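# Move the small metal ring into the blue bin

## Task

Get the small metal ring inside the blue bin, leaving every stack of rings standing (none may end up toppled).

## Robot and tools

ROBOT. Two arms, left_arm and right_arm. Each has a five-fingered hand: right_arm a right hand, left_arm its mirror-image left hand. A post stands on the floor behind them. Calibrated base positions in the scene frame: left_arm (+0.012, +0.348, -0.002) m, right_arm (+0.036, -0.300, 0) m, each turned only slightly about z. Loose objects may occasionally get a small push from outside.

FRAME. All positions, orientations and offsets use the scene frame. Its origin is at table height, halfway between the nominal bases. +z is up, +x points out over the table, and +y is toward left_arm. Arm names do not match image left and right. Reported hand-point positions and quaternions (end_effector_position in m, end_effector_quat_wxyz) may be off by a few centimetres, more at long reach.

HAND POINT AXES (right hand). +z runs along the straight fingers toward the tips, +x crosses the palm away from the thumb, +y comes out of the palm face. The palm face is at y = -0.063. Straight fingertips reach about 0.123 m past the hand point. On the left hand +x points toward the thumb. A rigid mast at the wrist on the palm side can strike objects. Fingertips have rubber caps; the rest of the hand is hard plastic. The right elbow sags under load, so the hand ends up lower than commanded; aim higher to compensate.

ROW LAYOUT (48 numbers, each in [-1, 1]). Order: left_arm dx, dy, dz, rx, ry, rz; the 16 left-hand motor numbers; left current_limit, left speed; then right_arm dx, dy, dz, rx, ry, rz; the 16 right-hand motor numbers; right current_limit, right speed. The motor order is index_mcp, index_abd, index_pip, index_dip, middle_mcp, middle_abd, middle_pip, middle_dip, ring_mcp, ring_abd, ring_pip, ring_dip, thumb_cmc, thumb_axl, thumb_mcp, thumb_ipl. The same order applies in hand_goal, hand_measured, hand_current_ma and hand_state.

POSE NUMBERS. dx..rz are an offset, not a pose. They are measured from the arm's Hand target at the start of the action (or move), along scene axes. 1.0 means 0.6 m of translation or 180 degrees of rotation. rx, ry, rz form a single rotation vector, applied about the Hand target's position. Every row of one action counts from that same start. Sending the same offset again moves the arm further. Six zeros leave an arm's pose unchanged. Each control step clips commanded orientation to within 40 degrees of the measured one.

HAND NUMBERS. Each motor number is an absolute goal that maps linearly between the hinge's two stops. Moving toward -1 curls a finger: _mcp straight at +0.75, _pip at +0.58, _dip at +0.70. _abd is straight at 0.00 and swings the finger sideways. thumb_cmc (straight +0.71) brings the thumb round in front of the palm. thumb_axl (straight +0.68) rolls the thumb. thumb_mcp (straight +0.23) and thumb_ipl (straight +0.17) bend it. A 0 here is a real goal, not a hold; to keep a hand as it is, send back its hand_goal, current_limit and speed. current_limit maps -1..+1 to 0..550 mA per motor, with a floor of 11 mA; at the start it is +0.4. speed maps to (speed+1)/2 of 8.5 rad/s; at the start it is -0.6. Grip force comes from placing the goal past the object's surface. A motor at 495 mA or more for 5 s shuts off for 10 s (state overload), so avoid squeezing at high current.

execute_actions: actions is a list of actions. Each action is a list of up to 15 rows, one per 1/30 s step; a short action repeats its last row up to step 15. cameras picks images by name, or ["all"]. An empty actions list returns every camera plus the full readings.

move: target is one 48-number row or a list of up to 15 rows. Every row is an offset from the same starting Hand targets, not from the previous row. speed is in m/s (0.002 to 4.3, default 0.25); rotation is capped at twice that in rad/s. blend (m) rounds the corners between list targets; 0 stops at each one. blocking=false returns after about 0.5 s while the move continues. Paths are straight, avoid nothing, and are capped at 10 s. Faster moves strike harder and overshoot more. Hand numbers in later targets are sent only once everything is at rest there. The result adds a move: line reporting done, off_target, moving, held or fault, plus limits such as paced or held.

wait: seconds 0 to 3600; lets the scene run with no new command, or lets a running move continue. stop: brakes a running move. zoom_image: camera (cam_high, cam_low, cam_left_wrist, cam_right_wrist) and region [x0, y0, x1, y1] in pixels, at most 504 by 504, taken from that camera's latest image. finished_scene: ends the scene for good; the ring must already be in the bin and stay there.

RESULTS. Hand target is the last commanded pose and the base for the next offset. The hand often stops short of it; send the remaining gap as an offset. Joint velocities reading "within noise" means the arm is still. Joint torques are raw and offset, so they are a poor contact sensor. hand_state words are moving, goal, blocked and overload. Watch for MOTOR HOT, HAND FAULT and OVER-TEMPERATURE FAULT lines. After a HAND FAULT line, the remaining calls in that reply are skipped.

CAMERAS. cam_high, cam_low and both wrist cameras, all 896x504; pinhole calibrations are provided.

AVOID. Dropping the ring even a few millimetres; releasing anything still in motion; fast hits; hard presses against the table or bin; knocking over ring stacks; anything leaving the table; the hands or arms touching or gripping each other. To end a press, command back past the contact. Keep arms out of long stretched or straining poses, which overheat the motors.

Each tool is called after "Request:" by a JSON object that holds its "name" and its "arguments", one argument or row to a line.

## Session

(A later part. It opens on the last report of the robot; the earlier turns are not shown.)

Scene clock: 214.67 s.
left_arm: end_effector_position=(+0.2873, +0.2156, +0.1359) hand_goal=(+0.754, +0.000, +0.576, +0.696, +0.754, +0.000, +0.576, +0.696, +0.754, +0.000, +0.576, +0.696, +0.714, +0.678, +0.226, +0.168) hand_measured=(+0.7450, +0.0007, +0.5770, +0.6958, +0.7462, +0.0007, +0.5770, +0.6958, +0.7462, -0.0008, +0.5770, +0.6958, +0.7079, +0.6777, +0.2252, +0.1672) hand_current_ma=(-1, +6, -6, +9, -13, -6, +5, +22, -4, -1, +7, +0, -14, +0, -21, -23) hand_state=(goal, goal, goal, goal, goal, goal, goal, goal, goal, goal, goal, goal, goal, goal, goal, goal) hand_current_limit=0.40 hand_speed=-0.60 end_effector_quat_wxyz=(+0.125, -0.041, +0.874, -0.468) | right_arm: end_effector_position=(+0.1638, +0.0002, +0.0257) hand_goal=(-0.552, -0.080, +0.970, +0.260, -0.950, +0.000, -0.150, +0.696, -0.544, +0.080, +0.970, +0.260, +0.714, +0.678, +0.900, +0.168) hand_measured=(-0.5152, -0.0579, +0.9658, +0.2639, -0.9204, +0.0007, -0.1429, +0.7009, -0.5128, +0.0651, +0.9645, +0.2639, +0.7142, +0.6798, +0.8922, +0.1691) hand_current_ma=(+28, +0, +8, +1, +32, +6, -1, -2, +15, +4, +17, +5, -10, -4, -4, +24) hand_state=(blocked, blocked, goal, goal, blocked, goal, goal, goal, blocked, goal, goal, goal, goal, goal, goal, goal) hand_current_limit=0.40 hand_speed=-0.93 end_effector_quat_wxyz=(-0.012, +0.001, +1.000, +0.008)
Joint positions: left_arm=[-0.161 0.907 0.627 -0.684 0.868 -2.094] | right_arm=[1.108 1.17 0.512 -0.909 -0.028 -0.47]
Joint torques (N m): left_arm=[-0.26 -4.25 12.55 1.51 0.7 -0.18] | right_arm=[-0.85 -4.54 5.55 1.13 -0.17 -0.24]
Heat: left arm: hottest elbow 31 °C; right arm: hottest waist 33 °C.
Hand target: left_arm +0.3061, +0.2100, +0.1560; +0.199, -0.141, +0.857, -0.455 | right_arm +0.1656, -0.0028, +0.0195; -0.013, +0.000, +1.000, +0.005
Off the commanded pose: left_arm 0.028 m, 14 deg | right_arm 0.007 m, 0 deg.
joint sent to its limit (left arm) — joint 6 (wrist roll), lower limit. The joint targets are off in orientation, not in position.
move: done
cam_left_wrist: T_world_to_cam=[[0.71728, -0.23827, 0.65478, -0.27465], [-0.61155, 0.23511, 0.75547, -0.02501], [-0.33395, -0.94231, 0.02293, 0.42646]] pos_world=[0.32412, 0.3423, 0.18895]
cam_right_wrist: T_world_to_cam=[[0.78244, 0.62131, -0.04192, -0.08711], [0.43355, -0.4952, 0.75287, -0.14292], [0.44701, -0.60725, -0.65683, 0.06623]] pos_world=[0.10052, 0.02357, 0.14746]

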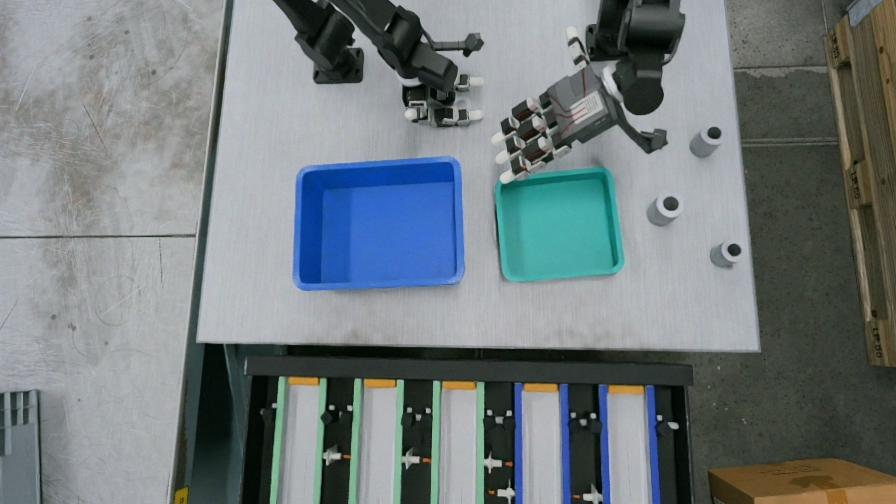

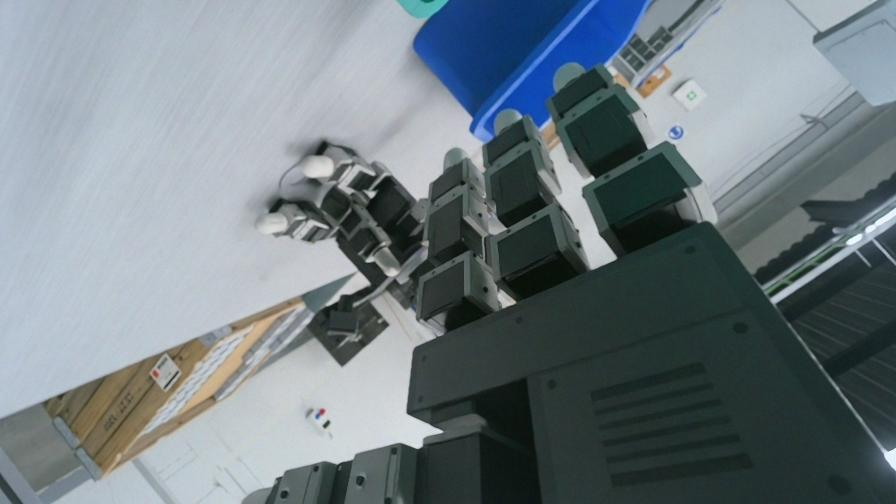

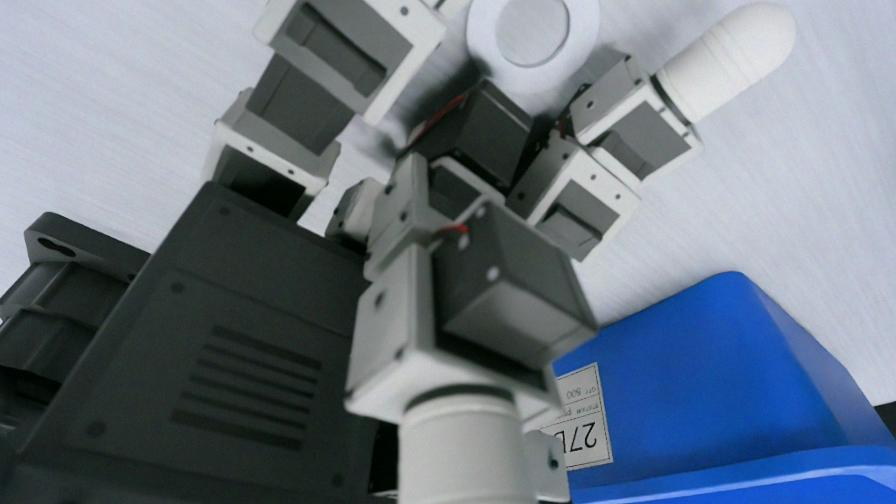

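Request:
{"name": "move", "arguments": {
  "target": [
    [0,0,0,0,0,0,0.754,0,0.576,0.696,0.754,0,0.576,0.696,0.754,0,0.576,0.696,0.714,0.678,0.226,0.168,0.4,-0.6,0,0,0,0,0,0,-0.552,-0.13,0.97,0.26,-0.95,0,-0.15,0.696,-0.544,0.14,0.97,0.26,0.714,0.678,0.9,0.168,0.4,-0.93]
  ],
  "speed": 0.02,
  "cameras": ["cam_high","cam_left_wrist","cam_right_wrist"]
}}

Request:
{"name": "zoom_image", "arguments": {
  "camera": "cam_left_wrist",
  "region": [240, 120, 360, 260]
}}

Request:
{"name": "zoom_image", "arguments": {
  "camera": "cam_right_wrist",
  "region": [340, 0, 740, 280]
}}

Request:
{"name": "zoom_image", "arguments": {
  "camera": "cam_high",
  "region": [430, 60, 500, 130]
}}

Scene clock: 215.33 s.
left_arm: end_effector_position=(+0.2873, +0.2156, +0.1359) hand_goal=(+0.754, +0.000, +0.576, +0.696, +0.754, +0.000, +0.576, +0.696, +0.754, +0.000, +0.576, +0.696, +0.714, +0.678, +0.226, +0.168) hand_measured=(+0.7462, +0.0007, +0.5770, +0.6958, +0.7462, +0.0007, +0.5770, +0.6958, +0.7474, -0.0008, +0.5770, +0.6958, +0.7079, +0.6777, +0.2252, +0.1672) hand_current_ma=(+2, +12, +1, +7, -2, -3, +10, +18, -2, +12, -9, -9, -13, -5, -17, -17) hand_state=(goal, goal, goal, goal, goal, goal, goal, goal, goal, goal, goal, goal, goal, goal, goal, goal) hand_current_limit=0.40 hand_speed=-0.60 end_effector_quat_wxyz=(+0.125, -0.041, +0.874, -0.468) | right_arm: end_effector_position=(+0.1638, +0.0002, +0.0256) hand_goal=(-0.552, -0.130, +0.970, +0.260, -0.950, +0.000, -0.150, +0.696, -0.544, +0.140, +0.970, +0.260, +0.714, +0.678, +0.900, +0.168) hand_measured=(-0.5152, -0.0975, +0.9632, +0.2639, -0.9216, +0.0007, -0.1429, +0.7009, -0.5128, +0.1091, +0.9606, +0.2626, +0.7129, +0.6798, +0.8922, +0.1700) hand_current_ma=(+28, +4, +2, -6, +12, +6, +8, +16, +6, +2, -2, +3, -14, +13, -10, +6) hand_state=(blocked, blocked, goal, goal, blocked, goal, goal, goal, blocked, blocked, goal, goal, goal, goal, goal, goal) hand_current_limit=0.40 hand_speed=-0.93 end_effector_quat_wxyz=(-0.012, +0.001, +1.000, +0.008)
Joint positions: left_arm=[-0.161 0.907 0.627 -0.684 0.868 -2.094] | right_arm=[1.108 1.171 0.512 -0.909 -0.028 -0.47]
Joint torques (N m): left_arm=[-0.32 -4.31 12.4 1.51 0.71 -0.19] | right_arm=[-1.32 -5.19 5.41 1.13 -0.14 -0.18]
Heat: left arm: hottest elbow 31 °C; right arm: hottest waist 33 °C.
Hand target: left_arm +0.3061, +0.2100, +0.1560; +0.199, -0.141, +0.857, -0.455 | right_arm +0.1656, -0.0028, +0.0195; -0.013, +0.000, +1.000, +0.005
Off the commanded pose: left_arm 0.028 m, 14 deg | right_arm 0.007 m, 0 deg.
joint sent to its limit (left arm) — joint 6 (wrist roll), lower limit. The joint targets are off in orientation, not in position.
move: done
cam_left_wrist: T_world_to_cam=[[0.71728, -0.23827, 0.65478, -0.27465], [-0.61155, 0.23511, 0.75547, -0.02501], [-0.33395, -0.94231, 0.02293, 0.42646]] pos_world=[0.32412, 0.3423, 0.18895]
cam_right_wrist: T_world_to_cam=[[0.78245, 0.62128, -0.0423, -0.08706], [0.43372, -0.49498, 0.75292, -0.14288], [0.44683, -0.60747, -0.65676, 0.06618]] pos_world=[0.10052, 0.02357, 0.14736]

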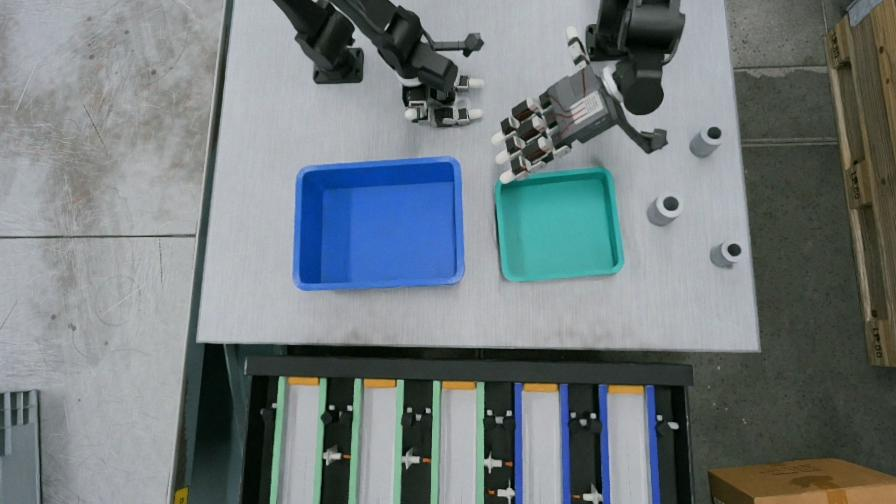

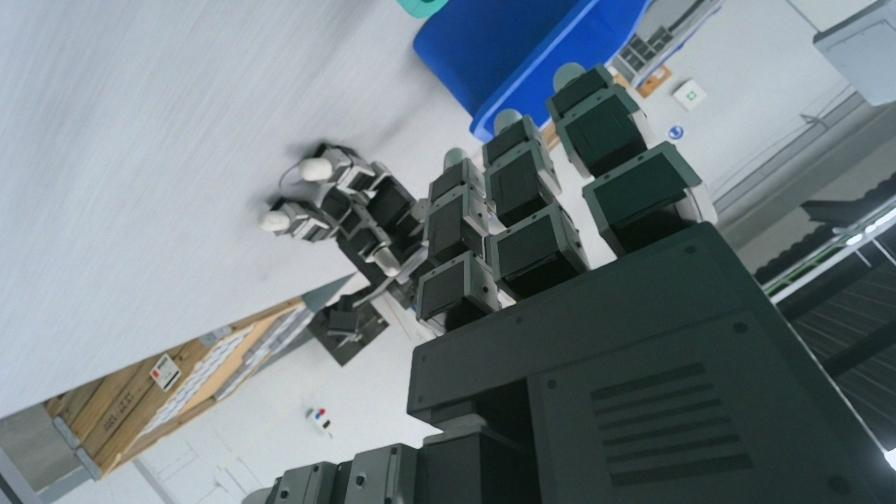

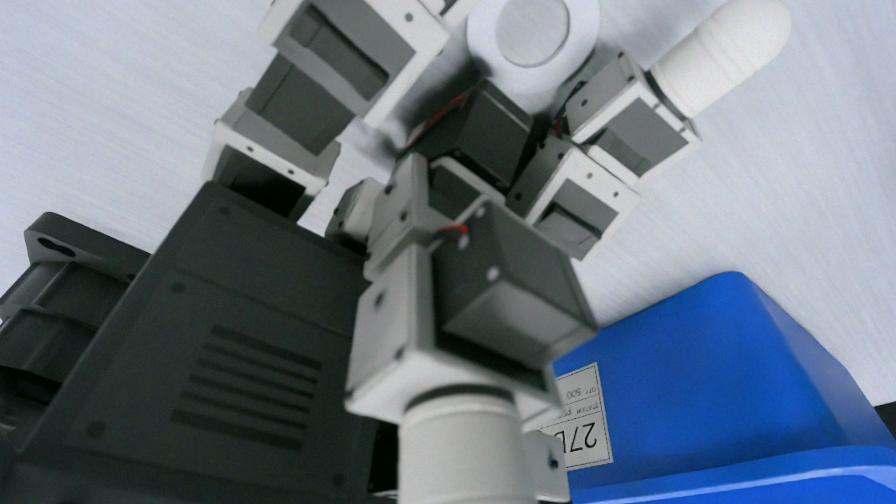

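Scaled by 3.600 from the camera's image (finer frame: 1280x720).

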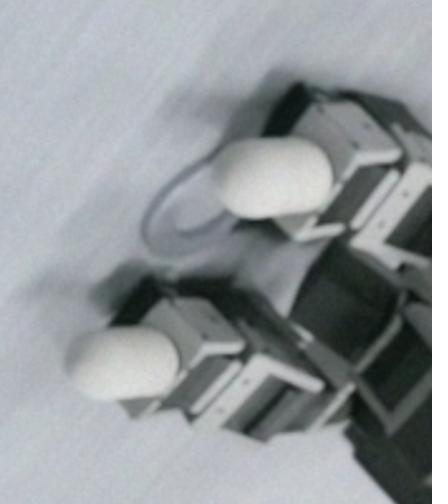

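Scaled by 1.260 from the camera's image (finer frame: 1280x720).

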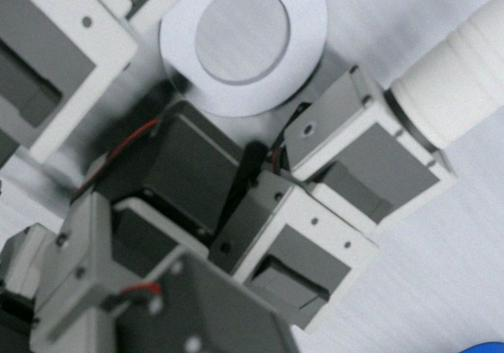

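Scaled by 7.200 from the camera's image (finer frame: 1280x720).

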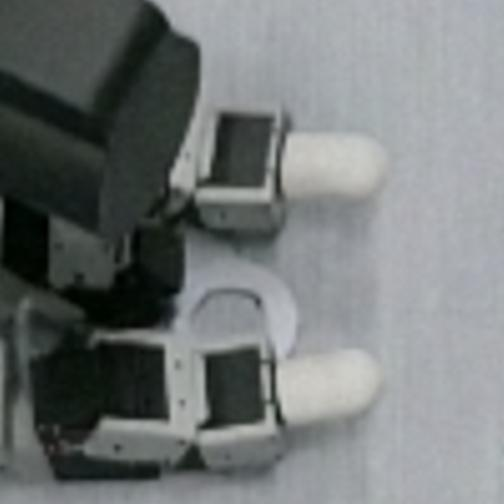

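Request:
{"name": "move", "arguments": {
  "target": [
    [0,0,0,0,0,0,0.754,0,0.576,0.696,0.754,0,0.576,0.696,0.754,0,0.576,0.696,0.714,0.678,0.226,0.168,0.4,-0.6,0,0,0,0,0,0,-0.552,-0.18,0.97,0.26,-0.95,0,-0.15,0.696,-0.544,0.18,0.97,0.26,0.714,0.678,0.9,0.168,0.4,-0.93]
  ],
  "speed": 0.02,
  "cameras": ["cam_high","cam_left_wrist","cam_right_wrist"]
}}

Request:
{"name": "zoom_image", "arguments": {
  "camera": "cam_left_wrist",
  "region": [240, 120, 360, 260]
}}

Request:
{"name": "zoom_image", "arguments": {
  "camera": "cam_right_wrist",
  "region": [340, 0, 740, 280]
}}

Request:
{"name": "zoom_image", "arguments": {
  "camera": "cam_high",
  "region": [430, 60, 500, 130]
}}

Scene clock: 216.07 s.
left_arm: end_effector_position=(+0.2873, +0.2156, +0.1359) hand_goal=(+0.754, +0.000, +0.576, +0.696, +0.754, +0.000, +0.576, +0.696, +0.754, +0.000, +0.576, +0.696, +0.714, +0.678, +0.226, +0.168) hand_measured=(+0.7450, +0.0007, +0.5770, +0.6958, +0.7462, +0.0007, +0.5770, +0.6958, +0.7462, +0.0007, +0.5770, +0.6958, +0.7079, +0.6767, +0.2252, +0.1681) hand_current_ma=(+1, +1, +0, +14, -13, -3, +9, +1, +4, +0, +1, +1, -20, -15, +3, -21) hand_state=(goal, goal, goal, goal, goal, goal, goal, goal, goal, goal, goal, goal, goal, goal, goal, goal) hand_current_limit=0.40 hand_speed=-0.60 end_effector_quat_wxyz=(+0.125, -0.041, +0.874, -0.468) | right_arm: end_effector_position=(+0.1638, +0.0002, +0.0256) hand_goal=(-0.552, -0.180, +0.970, +0.260, -0.950, +0.000, -0.150, +0.696, -0.544, +0.180, +0.970, +0.260, +0.714, +0.678, +0.900, +0.168) hand_measured=(-0.5164, -0.1429, +0.9581, +0.2639, -0.9216, -0.0008, -0.1416, +0.6996, -0.5116, +0.1457, +0.9568, +0.2626, +0.7129, +0.6798, +0.8932, +0.1691) hand_current_ma=(+26, +7, +2, +14, +5, -2, +15, +17, +13, +0, +6, -4, -5, +2, -2, -3) hand_state=(blocked, blocked, goal, goal, blocked, goal, goal, goal, blocked, blocked, goal, goal, goal, goal, goal, goal) hand_current_limit=0.40 hand_speed=-0.93 end_effector_quat_wxyz=(-0.012, +0.001, +1.000, +0.008)
Joint positions: left_arm=[-0.161 0.907 0.627 -0.684 0.868 -2.094] | right_arm=[1.108 1.171 0.512 -0.909 -0.028 -0.47]
Joint torques (N m): left_arm=[-0.44 -4.07 12.48 1.5 0.7 -0.14] | right_arm=[-1.14 -5.13 5.31 1.14 -0.16 -0.23]
Heat: left arm: hottest elbow 31 °C; right arm: hottest waist 33 °C.
Hand target: left_arm +0.3061, +0.2100, +0.1560; +0.199, -0.141, +0.857, -0.455 | right_arm +0.1656, -0.0028, +0.0195; -0.013, +0.000, +1.000, +0.005
Off the commanded pose: left_arm 0.028 m, 14 deg | right_arm 0.007 m, 0 deg.
joint sent to its limit (left arm) — joint 6 (wrist roll), lower limit. The joint targets are off in orientation, not in position.
move: done
cam_left_wrist: T_world_to_cam=[[0.71728, -0.23827, 0.65478, -0.27465], [-0.61155, 0.23511, 0.75547, -0.02501], [-0.33395, -0.94231, 0.02293, 0.42646]] pos_world=[0.32412, 0.3423, 0.18895]
cam_right_wrist: T_world_to_cam=[[0.7822, 0.6216, -0.04222, -0.08706], [0.43387, -0.49483, 0.75293, -0.1429], [0.44713, -0.60726, -0.65675, 0.06614]] pos_world=[0.10052, 0.02357, 0.14736]

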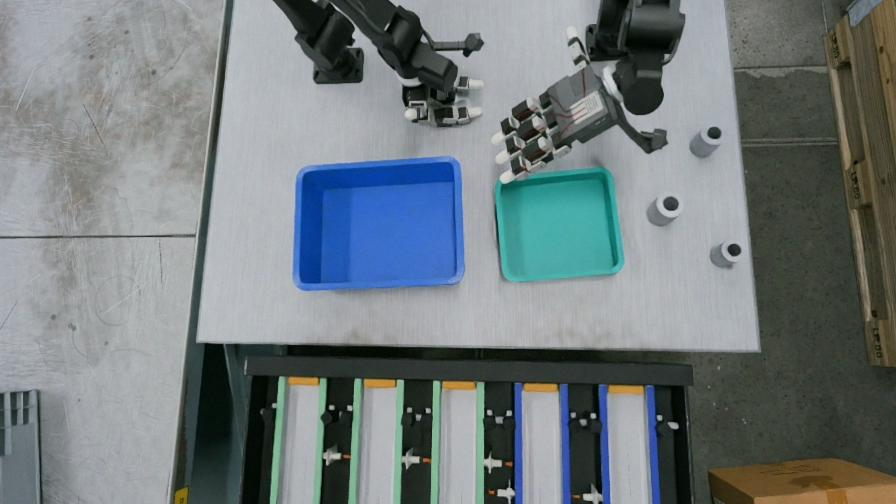

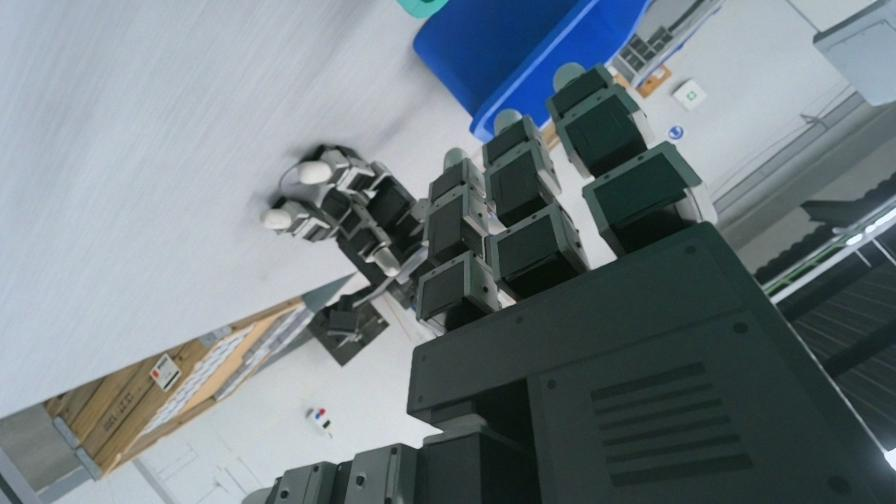

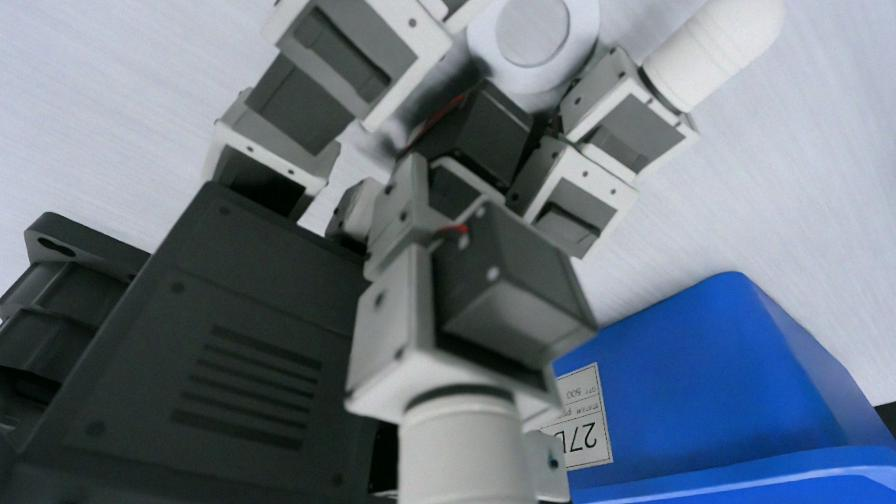

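Scaled by 3.600 from the camera's image (finer frame: 1280x720).

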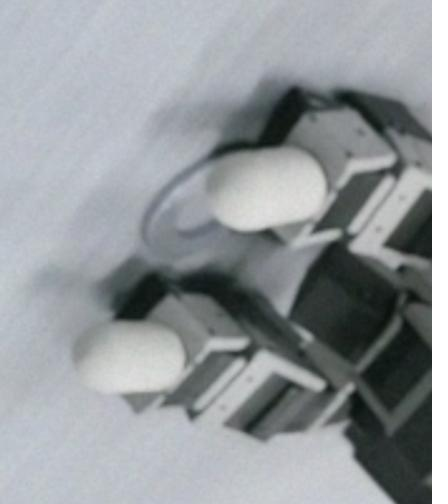

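Scaled by 1.260 from the camera's image (finer frame: 1280x720).

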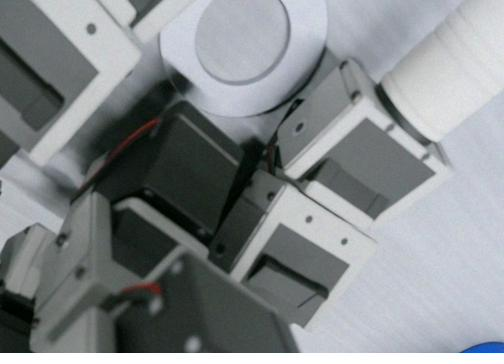

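Scaled by 7.200 from the camera's image (finer frame: 1280x720).

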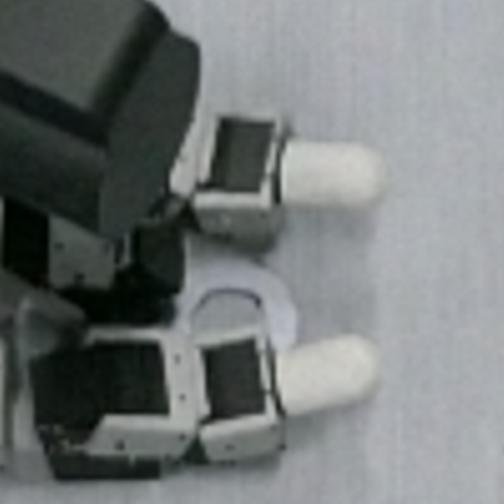

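Request:
{"name": "move", "arguments": {
  "target": [
    [0,0,0,0,0,0,0.754,0,0.576,0.696,0.754,0,0.576,0.696,0.754,0,0.576,0.696,0.714,0.678,0.226,0.168,0.4,-0.6,0,0,0,0,0,0,-0.552,-0.22,0.97,0.26,-0.95,0,-0.15,0.696,-0.544,0.21,0.97,0.26,0.714,0.678,0.9,0.168,0.4,-0.93]
  ],
  "speed": 0.02,
  "cameras": ["cam_high","cam_left_wrist","cam_right_wrist"]
}}

Request:
{"name": "zoom_image", "arguments": {
  "camera": "cam_left_wrist",
  "region": [240, 120, 360, 260]
}}

Request:
{"name": "zoom_image", "arguments": {
  "camera": "cam_right_wrist",
  "region": [340, 0, 740, 280]
}}

Request:
{"name": "zoom_image", "arguments": {
  "camera": "cam_high",
  "region": [430, 60, 500, 130]
}}

Scene clock: 216.73 s.
left_arm: end_effector_position=(+0.2873, +0.2156, +0.1359) hand_goal=(+0.754, +0.000, +0.576, +0.696, +0.754, +0.000, +0.576, +0.696, +0.754, +0.000, +0.576, +0.696, +0.714, +0.678, +0.226, +0.168) hand_measured=(+0.7462, -0.0008, +0.5770, +0.6958, +0.7474, +0.0007, +0.5770, +0.6958, +0.7462, +0.0007, +0.5770, +0.6958, +0.7079, +0.6767, +0.2252, +0.1681) hand_current_ma=(+6, -8, -5, -2, -15, -1, +7, +6, -13, +20, +2, +7, -6, -7, -12, -11) hand_state=(goal, goal, goal, goal, goal, goal, goal, goal, goal, goal, goal, goal, goal, goal, goal, goal) hand_current_limit=0.40 hand_speed=-0.60 end_effector_quat_wxyz=(+0.125, -0.041, +0.874, -0.468) | right_arm: end_effector_position=(+0.1638, +0.0002, +0.0256) hand_goal=(-0.552, -0.220, +0.970, +0.260, -0.950, +0.000, -0.150, +0.696, -0.544, +0.210, +0.970, +0.260, +0.714, +0.678, +0.900, +0.168) hand_measured=(-0.5164, -0.1795, +0.9529, +0.2652, -0.9216, +0.0007, -0.1429, +0.7009, -0.5128, +0.1736, +0.9542, +0.2639, +0.7129, +0.6788, +0.8922, +0.1700) hand_current_ma=(+26, +15, -2, -2, +14, +16, -4, +14, +27, +4, +7, -6, -8, -10, +12, +7) hand_state=(blocked, blocked, goal, goal, blocked, goal, goal, goal, blocked, blocked, goal, goal, goal, goal, goal, goal) hand_current_limit=0.40 hand_speed=-0.93 end_effector_quat_wxyz=(-0.012, +0.001, +1.000, +0.008)
Joint positions: left_arm=[-0.161 0.907 0.627 -0.684 0.868 -2.094] | right_arm=[1.108 1.171 0.512 -0.909 -0.028 -0.47]
Joint torques (N m): left_arm=[-0.97 -3.84 12.45 1.47 0.69 -0.17] | right_arm=[-1.38 -5.13 5.42 1.14 -0.14 -0.2]
Heat: left arm: hottest elbow 31 °C; right arm: hottest waist 33 °C.
Hand target: left_arm +0.3061, +0.2100, +0.1560; +0.199, -0.141, +0.857, -0.455 | right_arm +0.1656, -0.0028, +0.0195; -0.013, +0.000, +1.000, +0.005
Off the commanded pose: left_arm 0.028 m, 14 deg | right_arm 0.007 m, 0 deg.
joint sent to its limit (left arm) — joint 6 (wrist roll), lower limit. The joint targets are off in orientation, not in position.
move: done
cam_left_wrist: T_world_to_cam=[[0.71728, -0.23827, 0.65478, -0.27465], [-0.61155, 0.23511, 0.75547, -0.02501], [-0.33395, -0.94231, 0.02293, 0.42646]] pos_world=[0.32412, 0.3423, 0.18895]
cam_right_wrist: T_world_to_cam=[[0.7822, 0.6216, -0.04222, -0.08706], [0.43387, -0.49483, 0.75293, -0.1429], [0.44713, -0.60726, -0.65675, 0.06614]] pos_world=[0.10052, 0.02357, 0.14736]

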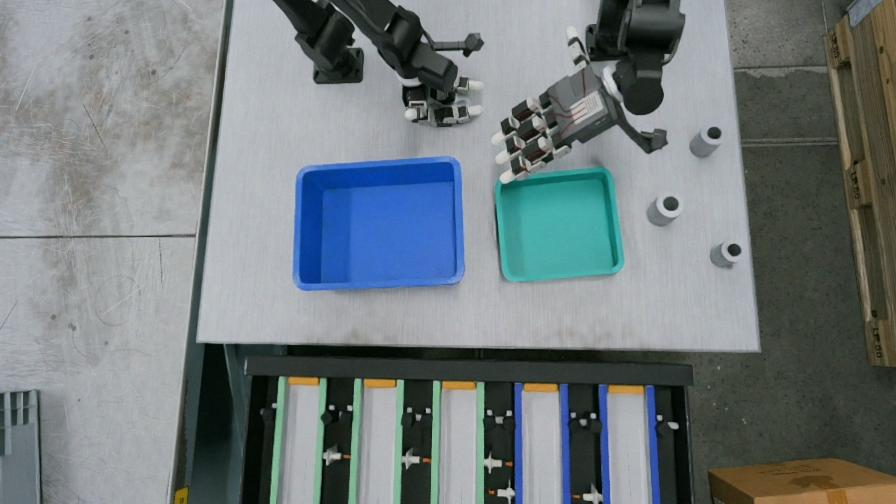

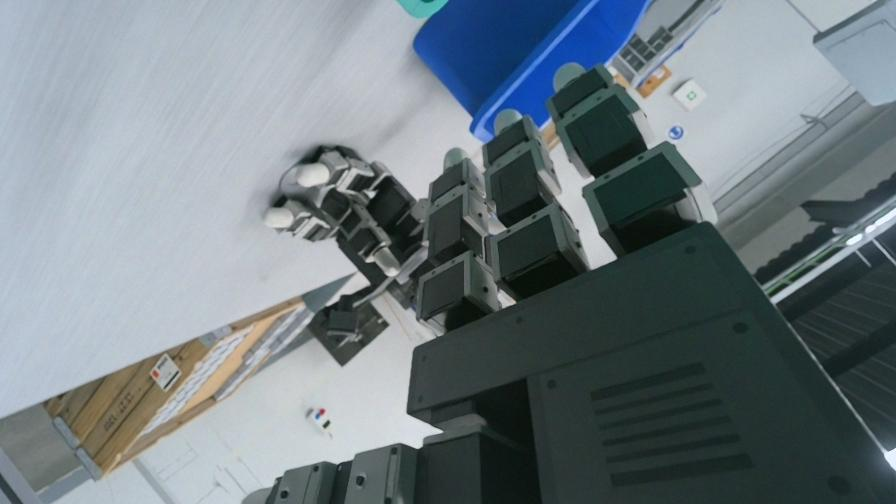

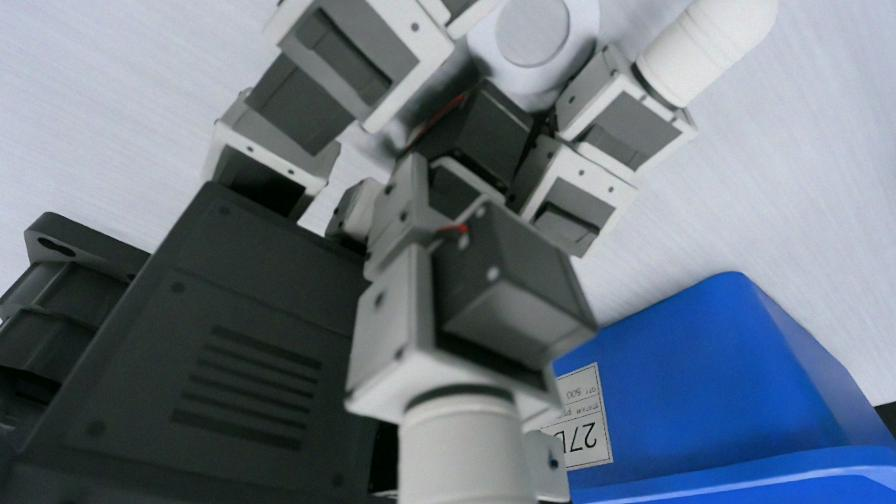

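Scaled by 3.600 from the camera's image (finer frame: 1280x720).

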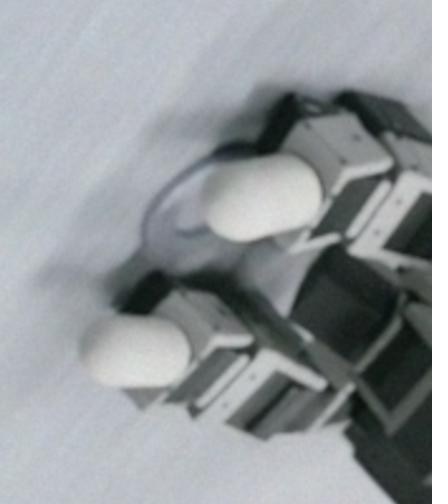

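Scaled by 1.260 from the camera's image (finer frame: 1280x720).

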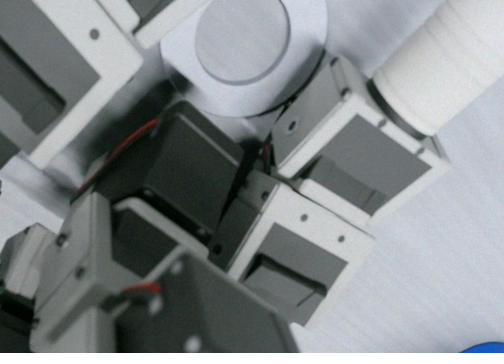

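Scaled by 7.200 from the camera's image (finer frame: 1280x720).

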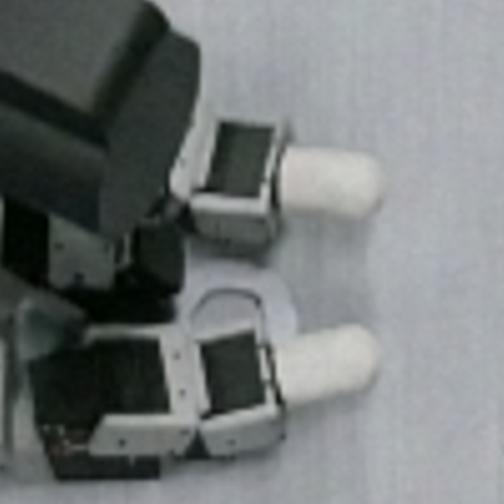

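Request:
{"name": "move", "arguments": {
  "target": [
    [0,0,0,0,0,0,0.754,0,0.576,0.696,0.754,0,0.576,0.696,0.754,0,0.576,0.696,0.714,0.678,0.226,0.168,0.4,-0.6,0,0,0,0,0,0,-0.552,-0.26,0.97,0.26,-0.95,0,-0.15,0.696,-0.544,0.25,0.97,0.26,0.714,0.678,0.9,0.168,0.4,-0.93]
  ],
  "speed": 0.02,
  "cameras": ["cam_high","cam_left_wrist","cam_right_wrist"]
}}

Request:
{"name": "zoom_image", "arguments": {
  "camera": "cam_left_wrist",
  "region": [240, 120, 360, 260]
}}

Request:
{"name": "zoom_image", "arguments": {
  "camera": "cam_right_wrist",
  "region": [340, 0, 740, 280]
}}

Request:
{"name": "zoom_image", "arguments": {
  "camera": "cam_high",
  "region": [430, 60, 500, 130]
}}

Scene clock: 217.47 s.
left_arm: end_effector_position=(+0.2873, +0.2156, +0.1359) hand_goal=(+0.754, +0.000, +0.576, +0.696, +0.754, +0.000, +0.576, +0.696, +0.754, +0.000, +0.576, +0.696, +0.714, +0.678, +0.226, +0.168) hand_measured=(+0.7450, -0.0008, +0.5757, +0.6958, +0.7462, +0.0007, +0.5770, +0.6958, +0.7462, +0.0007, +0.5770, +0.6958, +0.7079, +0.6777, +0.2252, +0.1672) hand_current_ma=(-2, +1, -10, +9, -7, +2, +6, +8, +2, +3, +3, +10, -4, -8, -6, +6) hand_state=(goal, goal, goal, goal, goal, goal, goal, goal, goal, goal, goal, goal, goal, goal, goal, goal) hand_current_limit=0.40 hand_speed=-0.60 end_effector_quat_wxyz=(+0.125, -0.041, +0.874, -0.468) | right_arm: end_effector_position=(+0.1638, +0.0002, +0.0256) hand_goal=(-0.552, -0.260, +0.970, +0.260, -0.950, +0.000, -0.150, +0.696, -0.544, +0.250, +0.970, +0.260, +0.714, +0.678, +0.900, +0.168) hand_measured=(-0.5152, -0.2147, +0.9504, +0.2639, -0.9204, +0.0007, -0.1416, +0.7009, -0.5128, +0.2131, +0.9529, +0.2626, +0.7129, +0.6788, +0.8932, +0.1700) hand_current_ma=(+32, -3, +5, -4, +19, -2, -15, +0, +23, -3, -10, +6, -6, +1, +21, +3) hand_state=(blocked, blocked, goal, goal, blocked, goal, goal, goal, blocked, blocked, goal, goal, goal, goal, goal, goal) hand_current_limit=0.40 hand_speed=-0.93 end_effector_quat_wxyz=(-0.012, +0.001, +1.000, +0.008)
Joint positions: left_arm=[-0.161 0.907 0.627 -0.684 0.868 -2.094] | right_arm=[1.108 1.171 0.512 -0.909 -0.028 -0.47]
Joint torques (N m): left_arm=[-0.97 -4.54 12.53 1.51 0.67 -0.19] | right_arm=[-1.38 -5.48 5.23 0.95 -0.16 -0.21]
Heat: left arm: hottest elbow 31 °C; right arm: hottest waist 33 °C.
Hand target: left_arm +0.3061, +0.2100, +0.1560; +0.199, -0.141, +0.857, -0.455 | right_arm +0.1655, -0.0028, +0.0195; -0.013, +0.000, +1.000, +0.005
Off the commanded pose: left_arm 0.028 m, 14 deg | right_arm 0.007 m, 0 deg.
joint sent to its limit (left arm) — joint 6 (wrist roll), lower limit. The joint targets are off in orientation, not in position.
move: done
cam_left_wrist: T_world_to_cam=[[0.71728, -0.23827, 0.65478, -0.27465], [-0.61155, 0.23511, 0.75547, -0.02501], [-0.33395, -0.94231, 0.02293, 0.42646]] pos_world=[0.32412, 0.3423, 0.18895]
cam_right_wrist: T_world_to_cam=[[0.7822, 0.6216, -0.04222, -0.08706], [0.43387, -0.49483, 0.75293, -0.1429], [0.44713, -0.60726, -0.65675, 0.06614]] pos_world=[0.10052, 0.02357, 0.14736]

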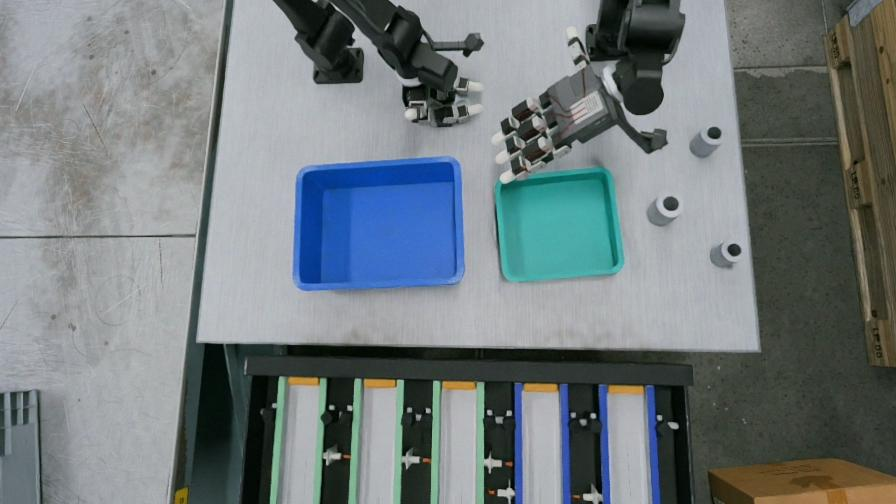

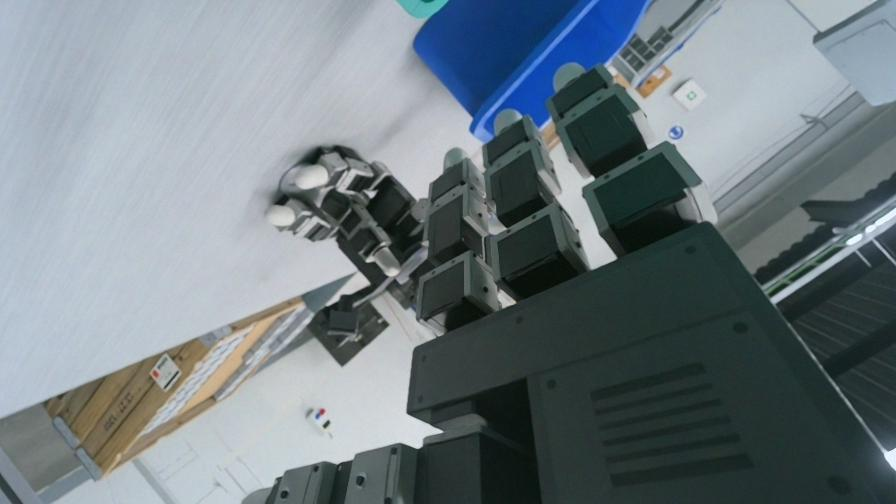

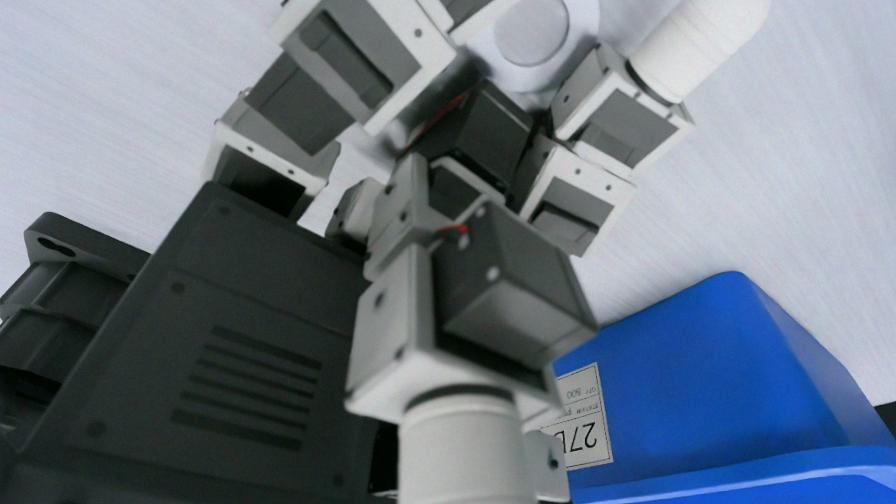

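Scaled by 3.600 from the camera's image (finer frame: 1280x720).

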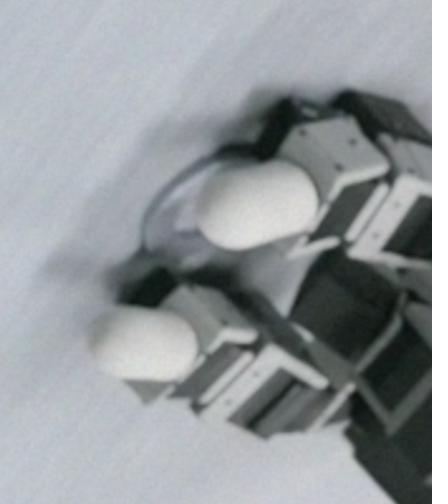

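Scaled by 1.260 from the camera's image (finer frame: 1280x720).

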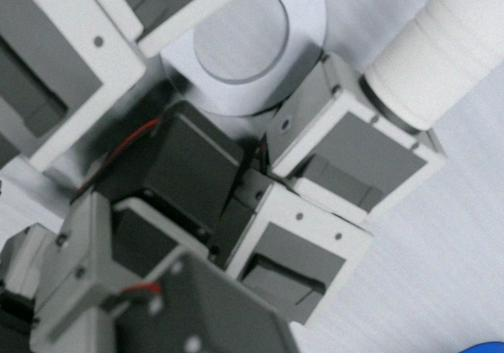

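Scaled by 7.200 from the camera's image (finer frame: 1280x720).

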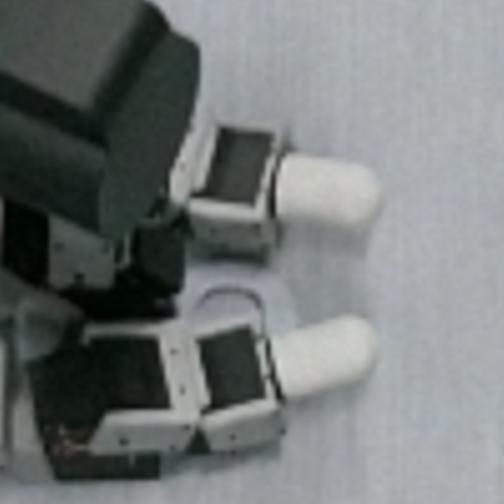

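Request:
{"name": "move", "arguments": {
  "target": [
    [0,0,0,0,0,0,0.754,0,0.576,0.696,0.754,0,0.576,0.696,0.754,0,0.576,0.696,0.714,0.678,0.226,0.168,0.4,-0.6,0,0,0,0,0,0,-0.552,-0.30,0.97,0.26,-0.95,0,-0.15,0.696,-0.544,0.285,0.97,0.26,0.714,0.678,0.9,0.168,0.4,-0.93]
  ],
  "speed": 0.02,
  "cameras": ["cam_high","cam_left_wrist","cam_right_wrist"]
}}

Request:
{"name": "zoom_image", "arguments": {
  "camera": "cam_left_wrist",
  "region": [240, 120, 360, 260]
}}

Request:
{"name": "zoom_image", "arguments": {
  "camera": "cam_right_wrist",
  "region": [340, 0, 740, 280]
}}

Request:
{"name": "zoom_image", "arguments": {
  "camera": "cam_high",
  "region": [430, 60, 500, 130]
}}

Scene clock: 218.27 s.
left_arm: end_effector_position=(+0.2873, +0.2156, +0.1359) hand_goal=(+0.754, +0.000, +0.576, +0.696, +0.754, +0.000, +0.576, +0.696, +0.754, +0.000, +0.576, +0.696, +0.714, +0.678, +0.226, +0.168) hand_measured=(+0.7450, +0.0007, +0.5770, +0.6971, +0.7462, -0.0008, +0.5770, +0.6958, +0.7462, -0.0008, +0.5770, +0.6958, +0.7079, +0.6767, +0.2252, +0.1672) hand_current_ma=(-5, +17, -5, +2, -4, +5, +18, +11, +1, +2, -8, +3, -11, -9, +3, -12) hand_state=(goal, goal, goal, goal, goal, goal, goal, goal, goal, goal, goal, goal, goal, goal, goal, goal) hand_current_limit=0.40 hand_speed=-0.60 end_effector_quat_wxyz=(+0.125, -0.041, +0.874, -0.468) | right_arm: end_effector_position=(+0.1639, +0.0001, +0.0256) hand_goal=(-0.552, -0.300, +0.970, +0.260, -0.950, +0.000, -0.150, +0.696, -0.544, +0.286, +0.970, +0.260, +0.714, +0.678, +0.900, +0.168) hand_measured=(-0.5164, -0.2543, +0.9491, +0.2626, -0.9216, +0.0007, -0.1429, +0.6996, -0.5128, +0.2483, +0.9516, +0.2639, +0.7129, +0.6798, +0.8922, +0.1700) hand_current_ma=(+27, +9, +5, +0, +19, -10, +16, +8, +23, +2, +14, +8, +1, +1, +20, +2) hand_state=(blocked, blocked, blocked, goal, blocked, goal, goal, goal, blocked, blocked, goal, goal, goal, goal, goal, goal) hand_current_limit=0.40 hand_speed=-0.93 end_effector_quat_wxyz=(-0.012, +0.001, +1.000, +0.008)
Joint positions: left_arm=[-0.161 0.907 0.627 -0.684 0.868 -2.094] | right_arm=[1.108 1.171 0.512 -0.909 -0.028 -0.47]
Joint torques (N m): left_arm=[0.15 -4.31 12.52 1.46 0.71 -0.16] | right_arm=[-1.14 -5.95 5.18 1.06 -0.13 -0.26]
Heat: left arm: hottest elbow 31 °C; right arm: hottest waist 33 °C.
Hand target: left_arm +0.3061, +0.2100, +0.1560; +0.199, -0.141, +0.857, -0.455 | right_arm +0.1656, -0.0028, +0.0195; -0.013, +0.000, +1.000, +0.005
Off the commanded pose: left_arm 0.028 m, 14 deg | right_arm 0.007 m, 0 deg.
joint sent to its limit (left arm) — joint 6 (wrist roll), lower limit. The joint targets are off in orientation, not in position.
move: done
cam_left_wrist: T_world_to_cam=[[0.71728, -0.23827, 0.65478, -0.27465], [-0.61155, 0.23511, 0.75547, -0.02501], [-0.33395, -0.94231, 0.02293, 0.42646]] pos_world=[0.32412, 0.3423, 0.18895]
cam_right_wrist: T_world_to_cam=[[0.78245, 0.62128, -0.0423, -0.08708], [0.43372, -0.49498, 0.75292, -0.14297], [0.44683, -0.60747, -0.65676, 0.06608]] pos_world=[0.10062, 0.02347, 0.14736]

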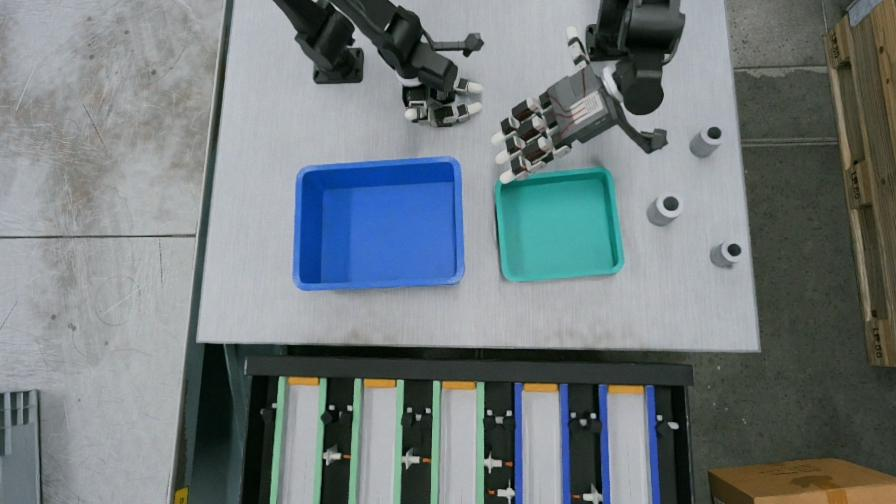

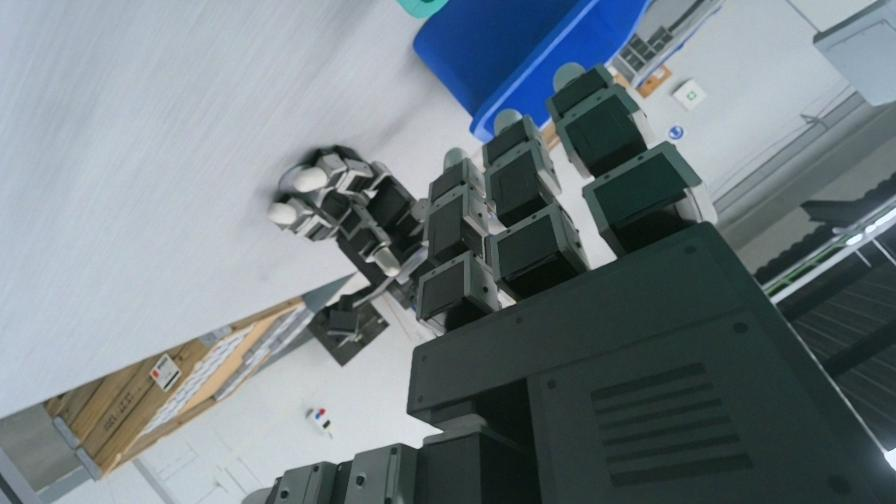

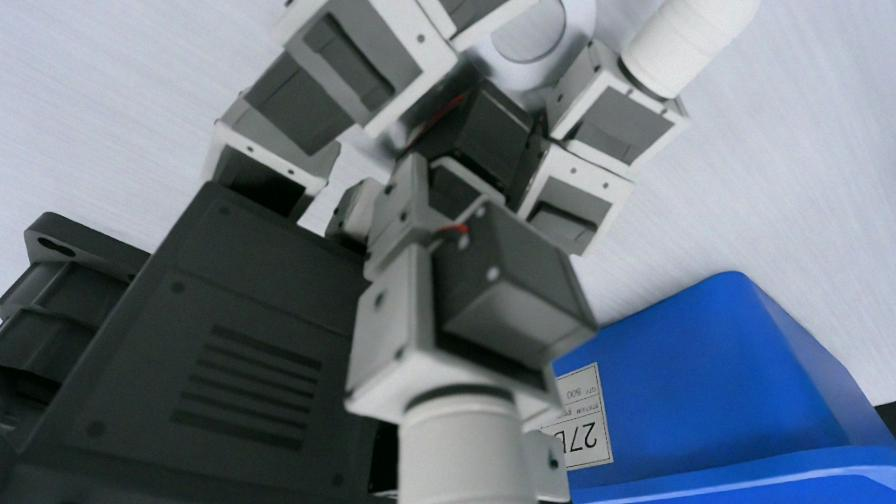

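Scaled by 3.600 from the camera's image (finer frame: 1280x720).

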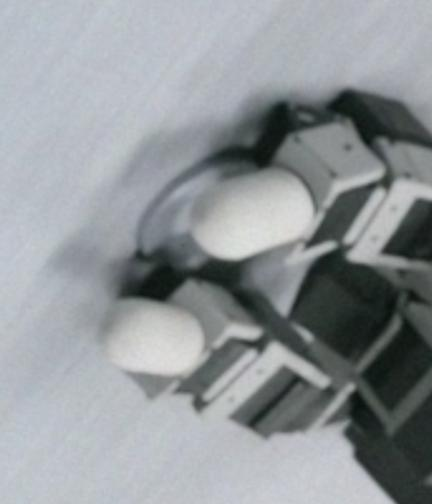

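Scaled by 1.260 from the camera's image (finer frame: 1280x720).

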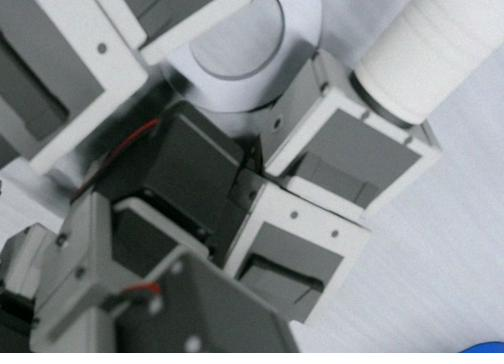

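Scaled by 7.200 from the camera's image (finer frame: 1280x720).

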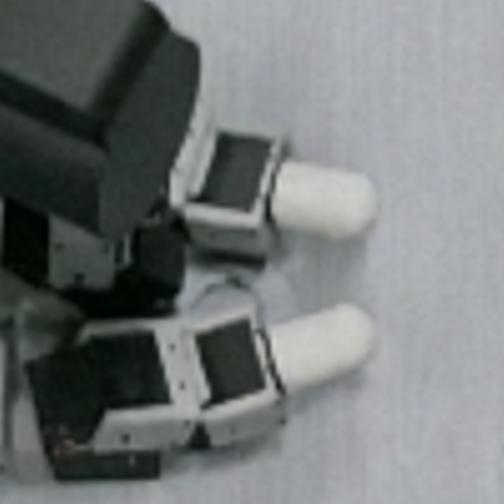

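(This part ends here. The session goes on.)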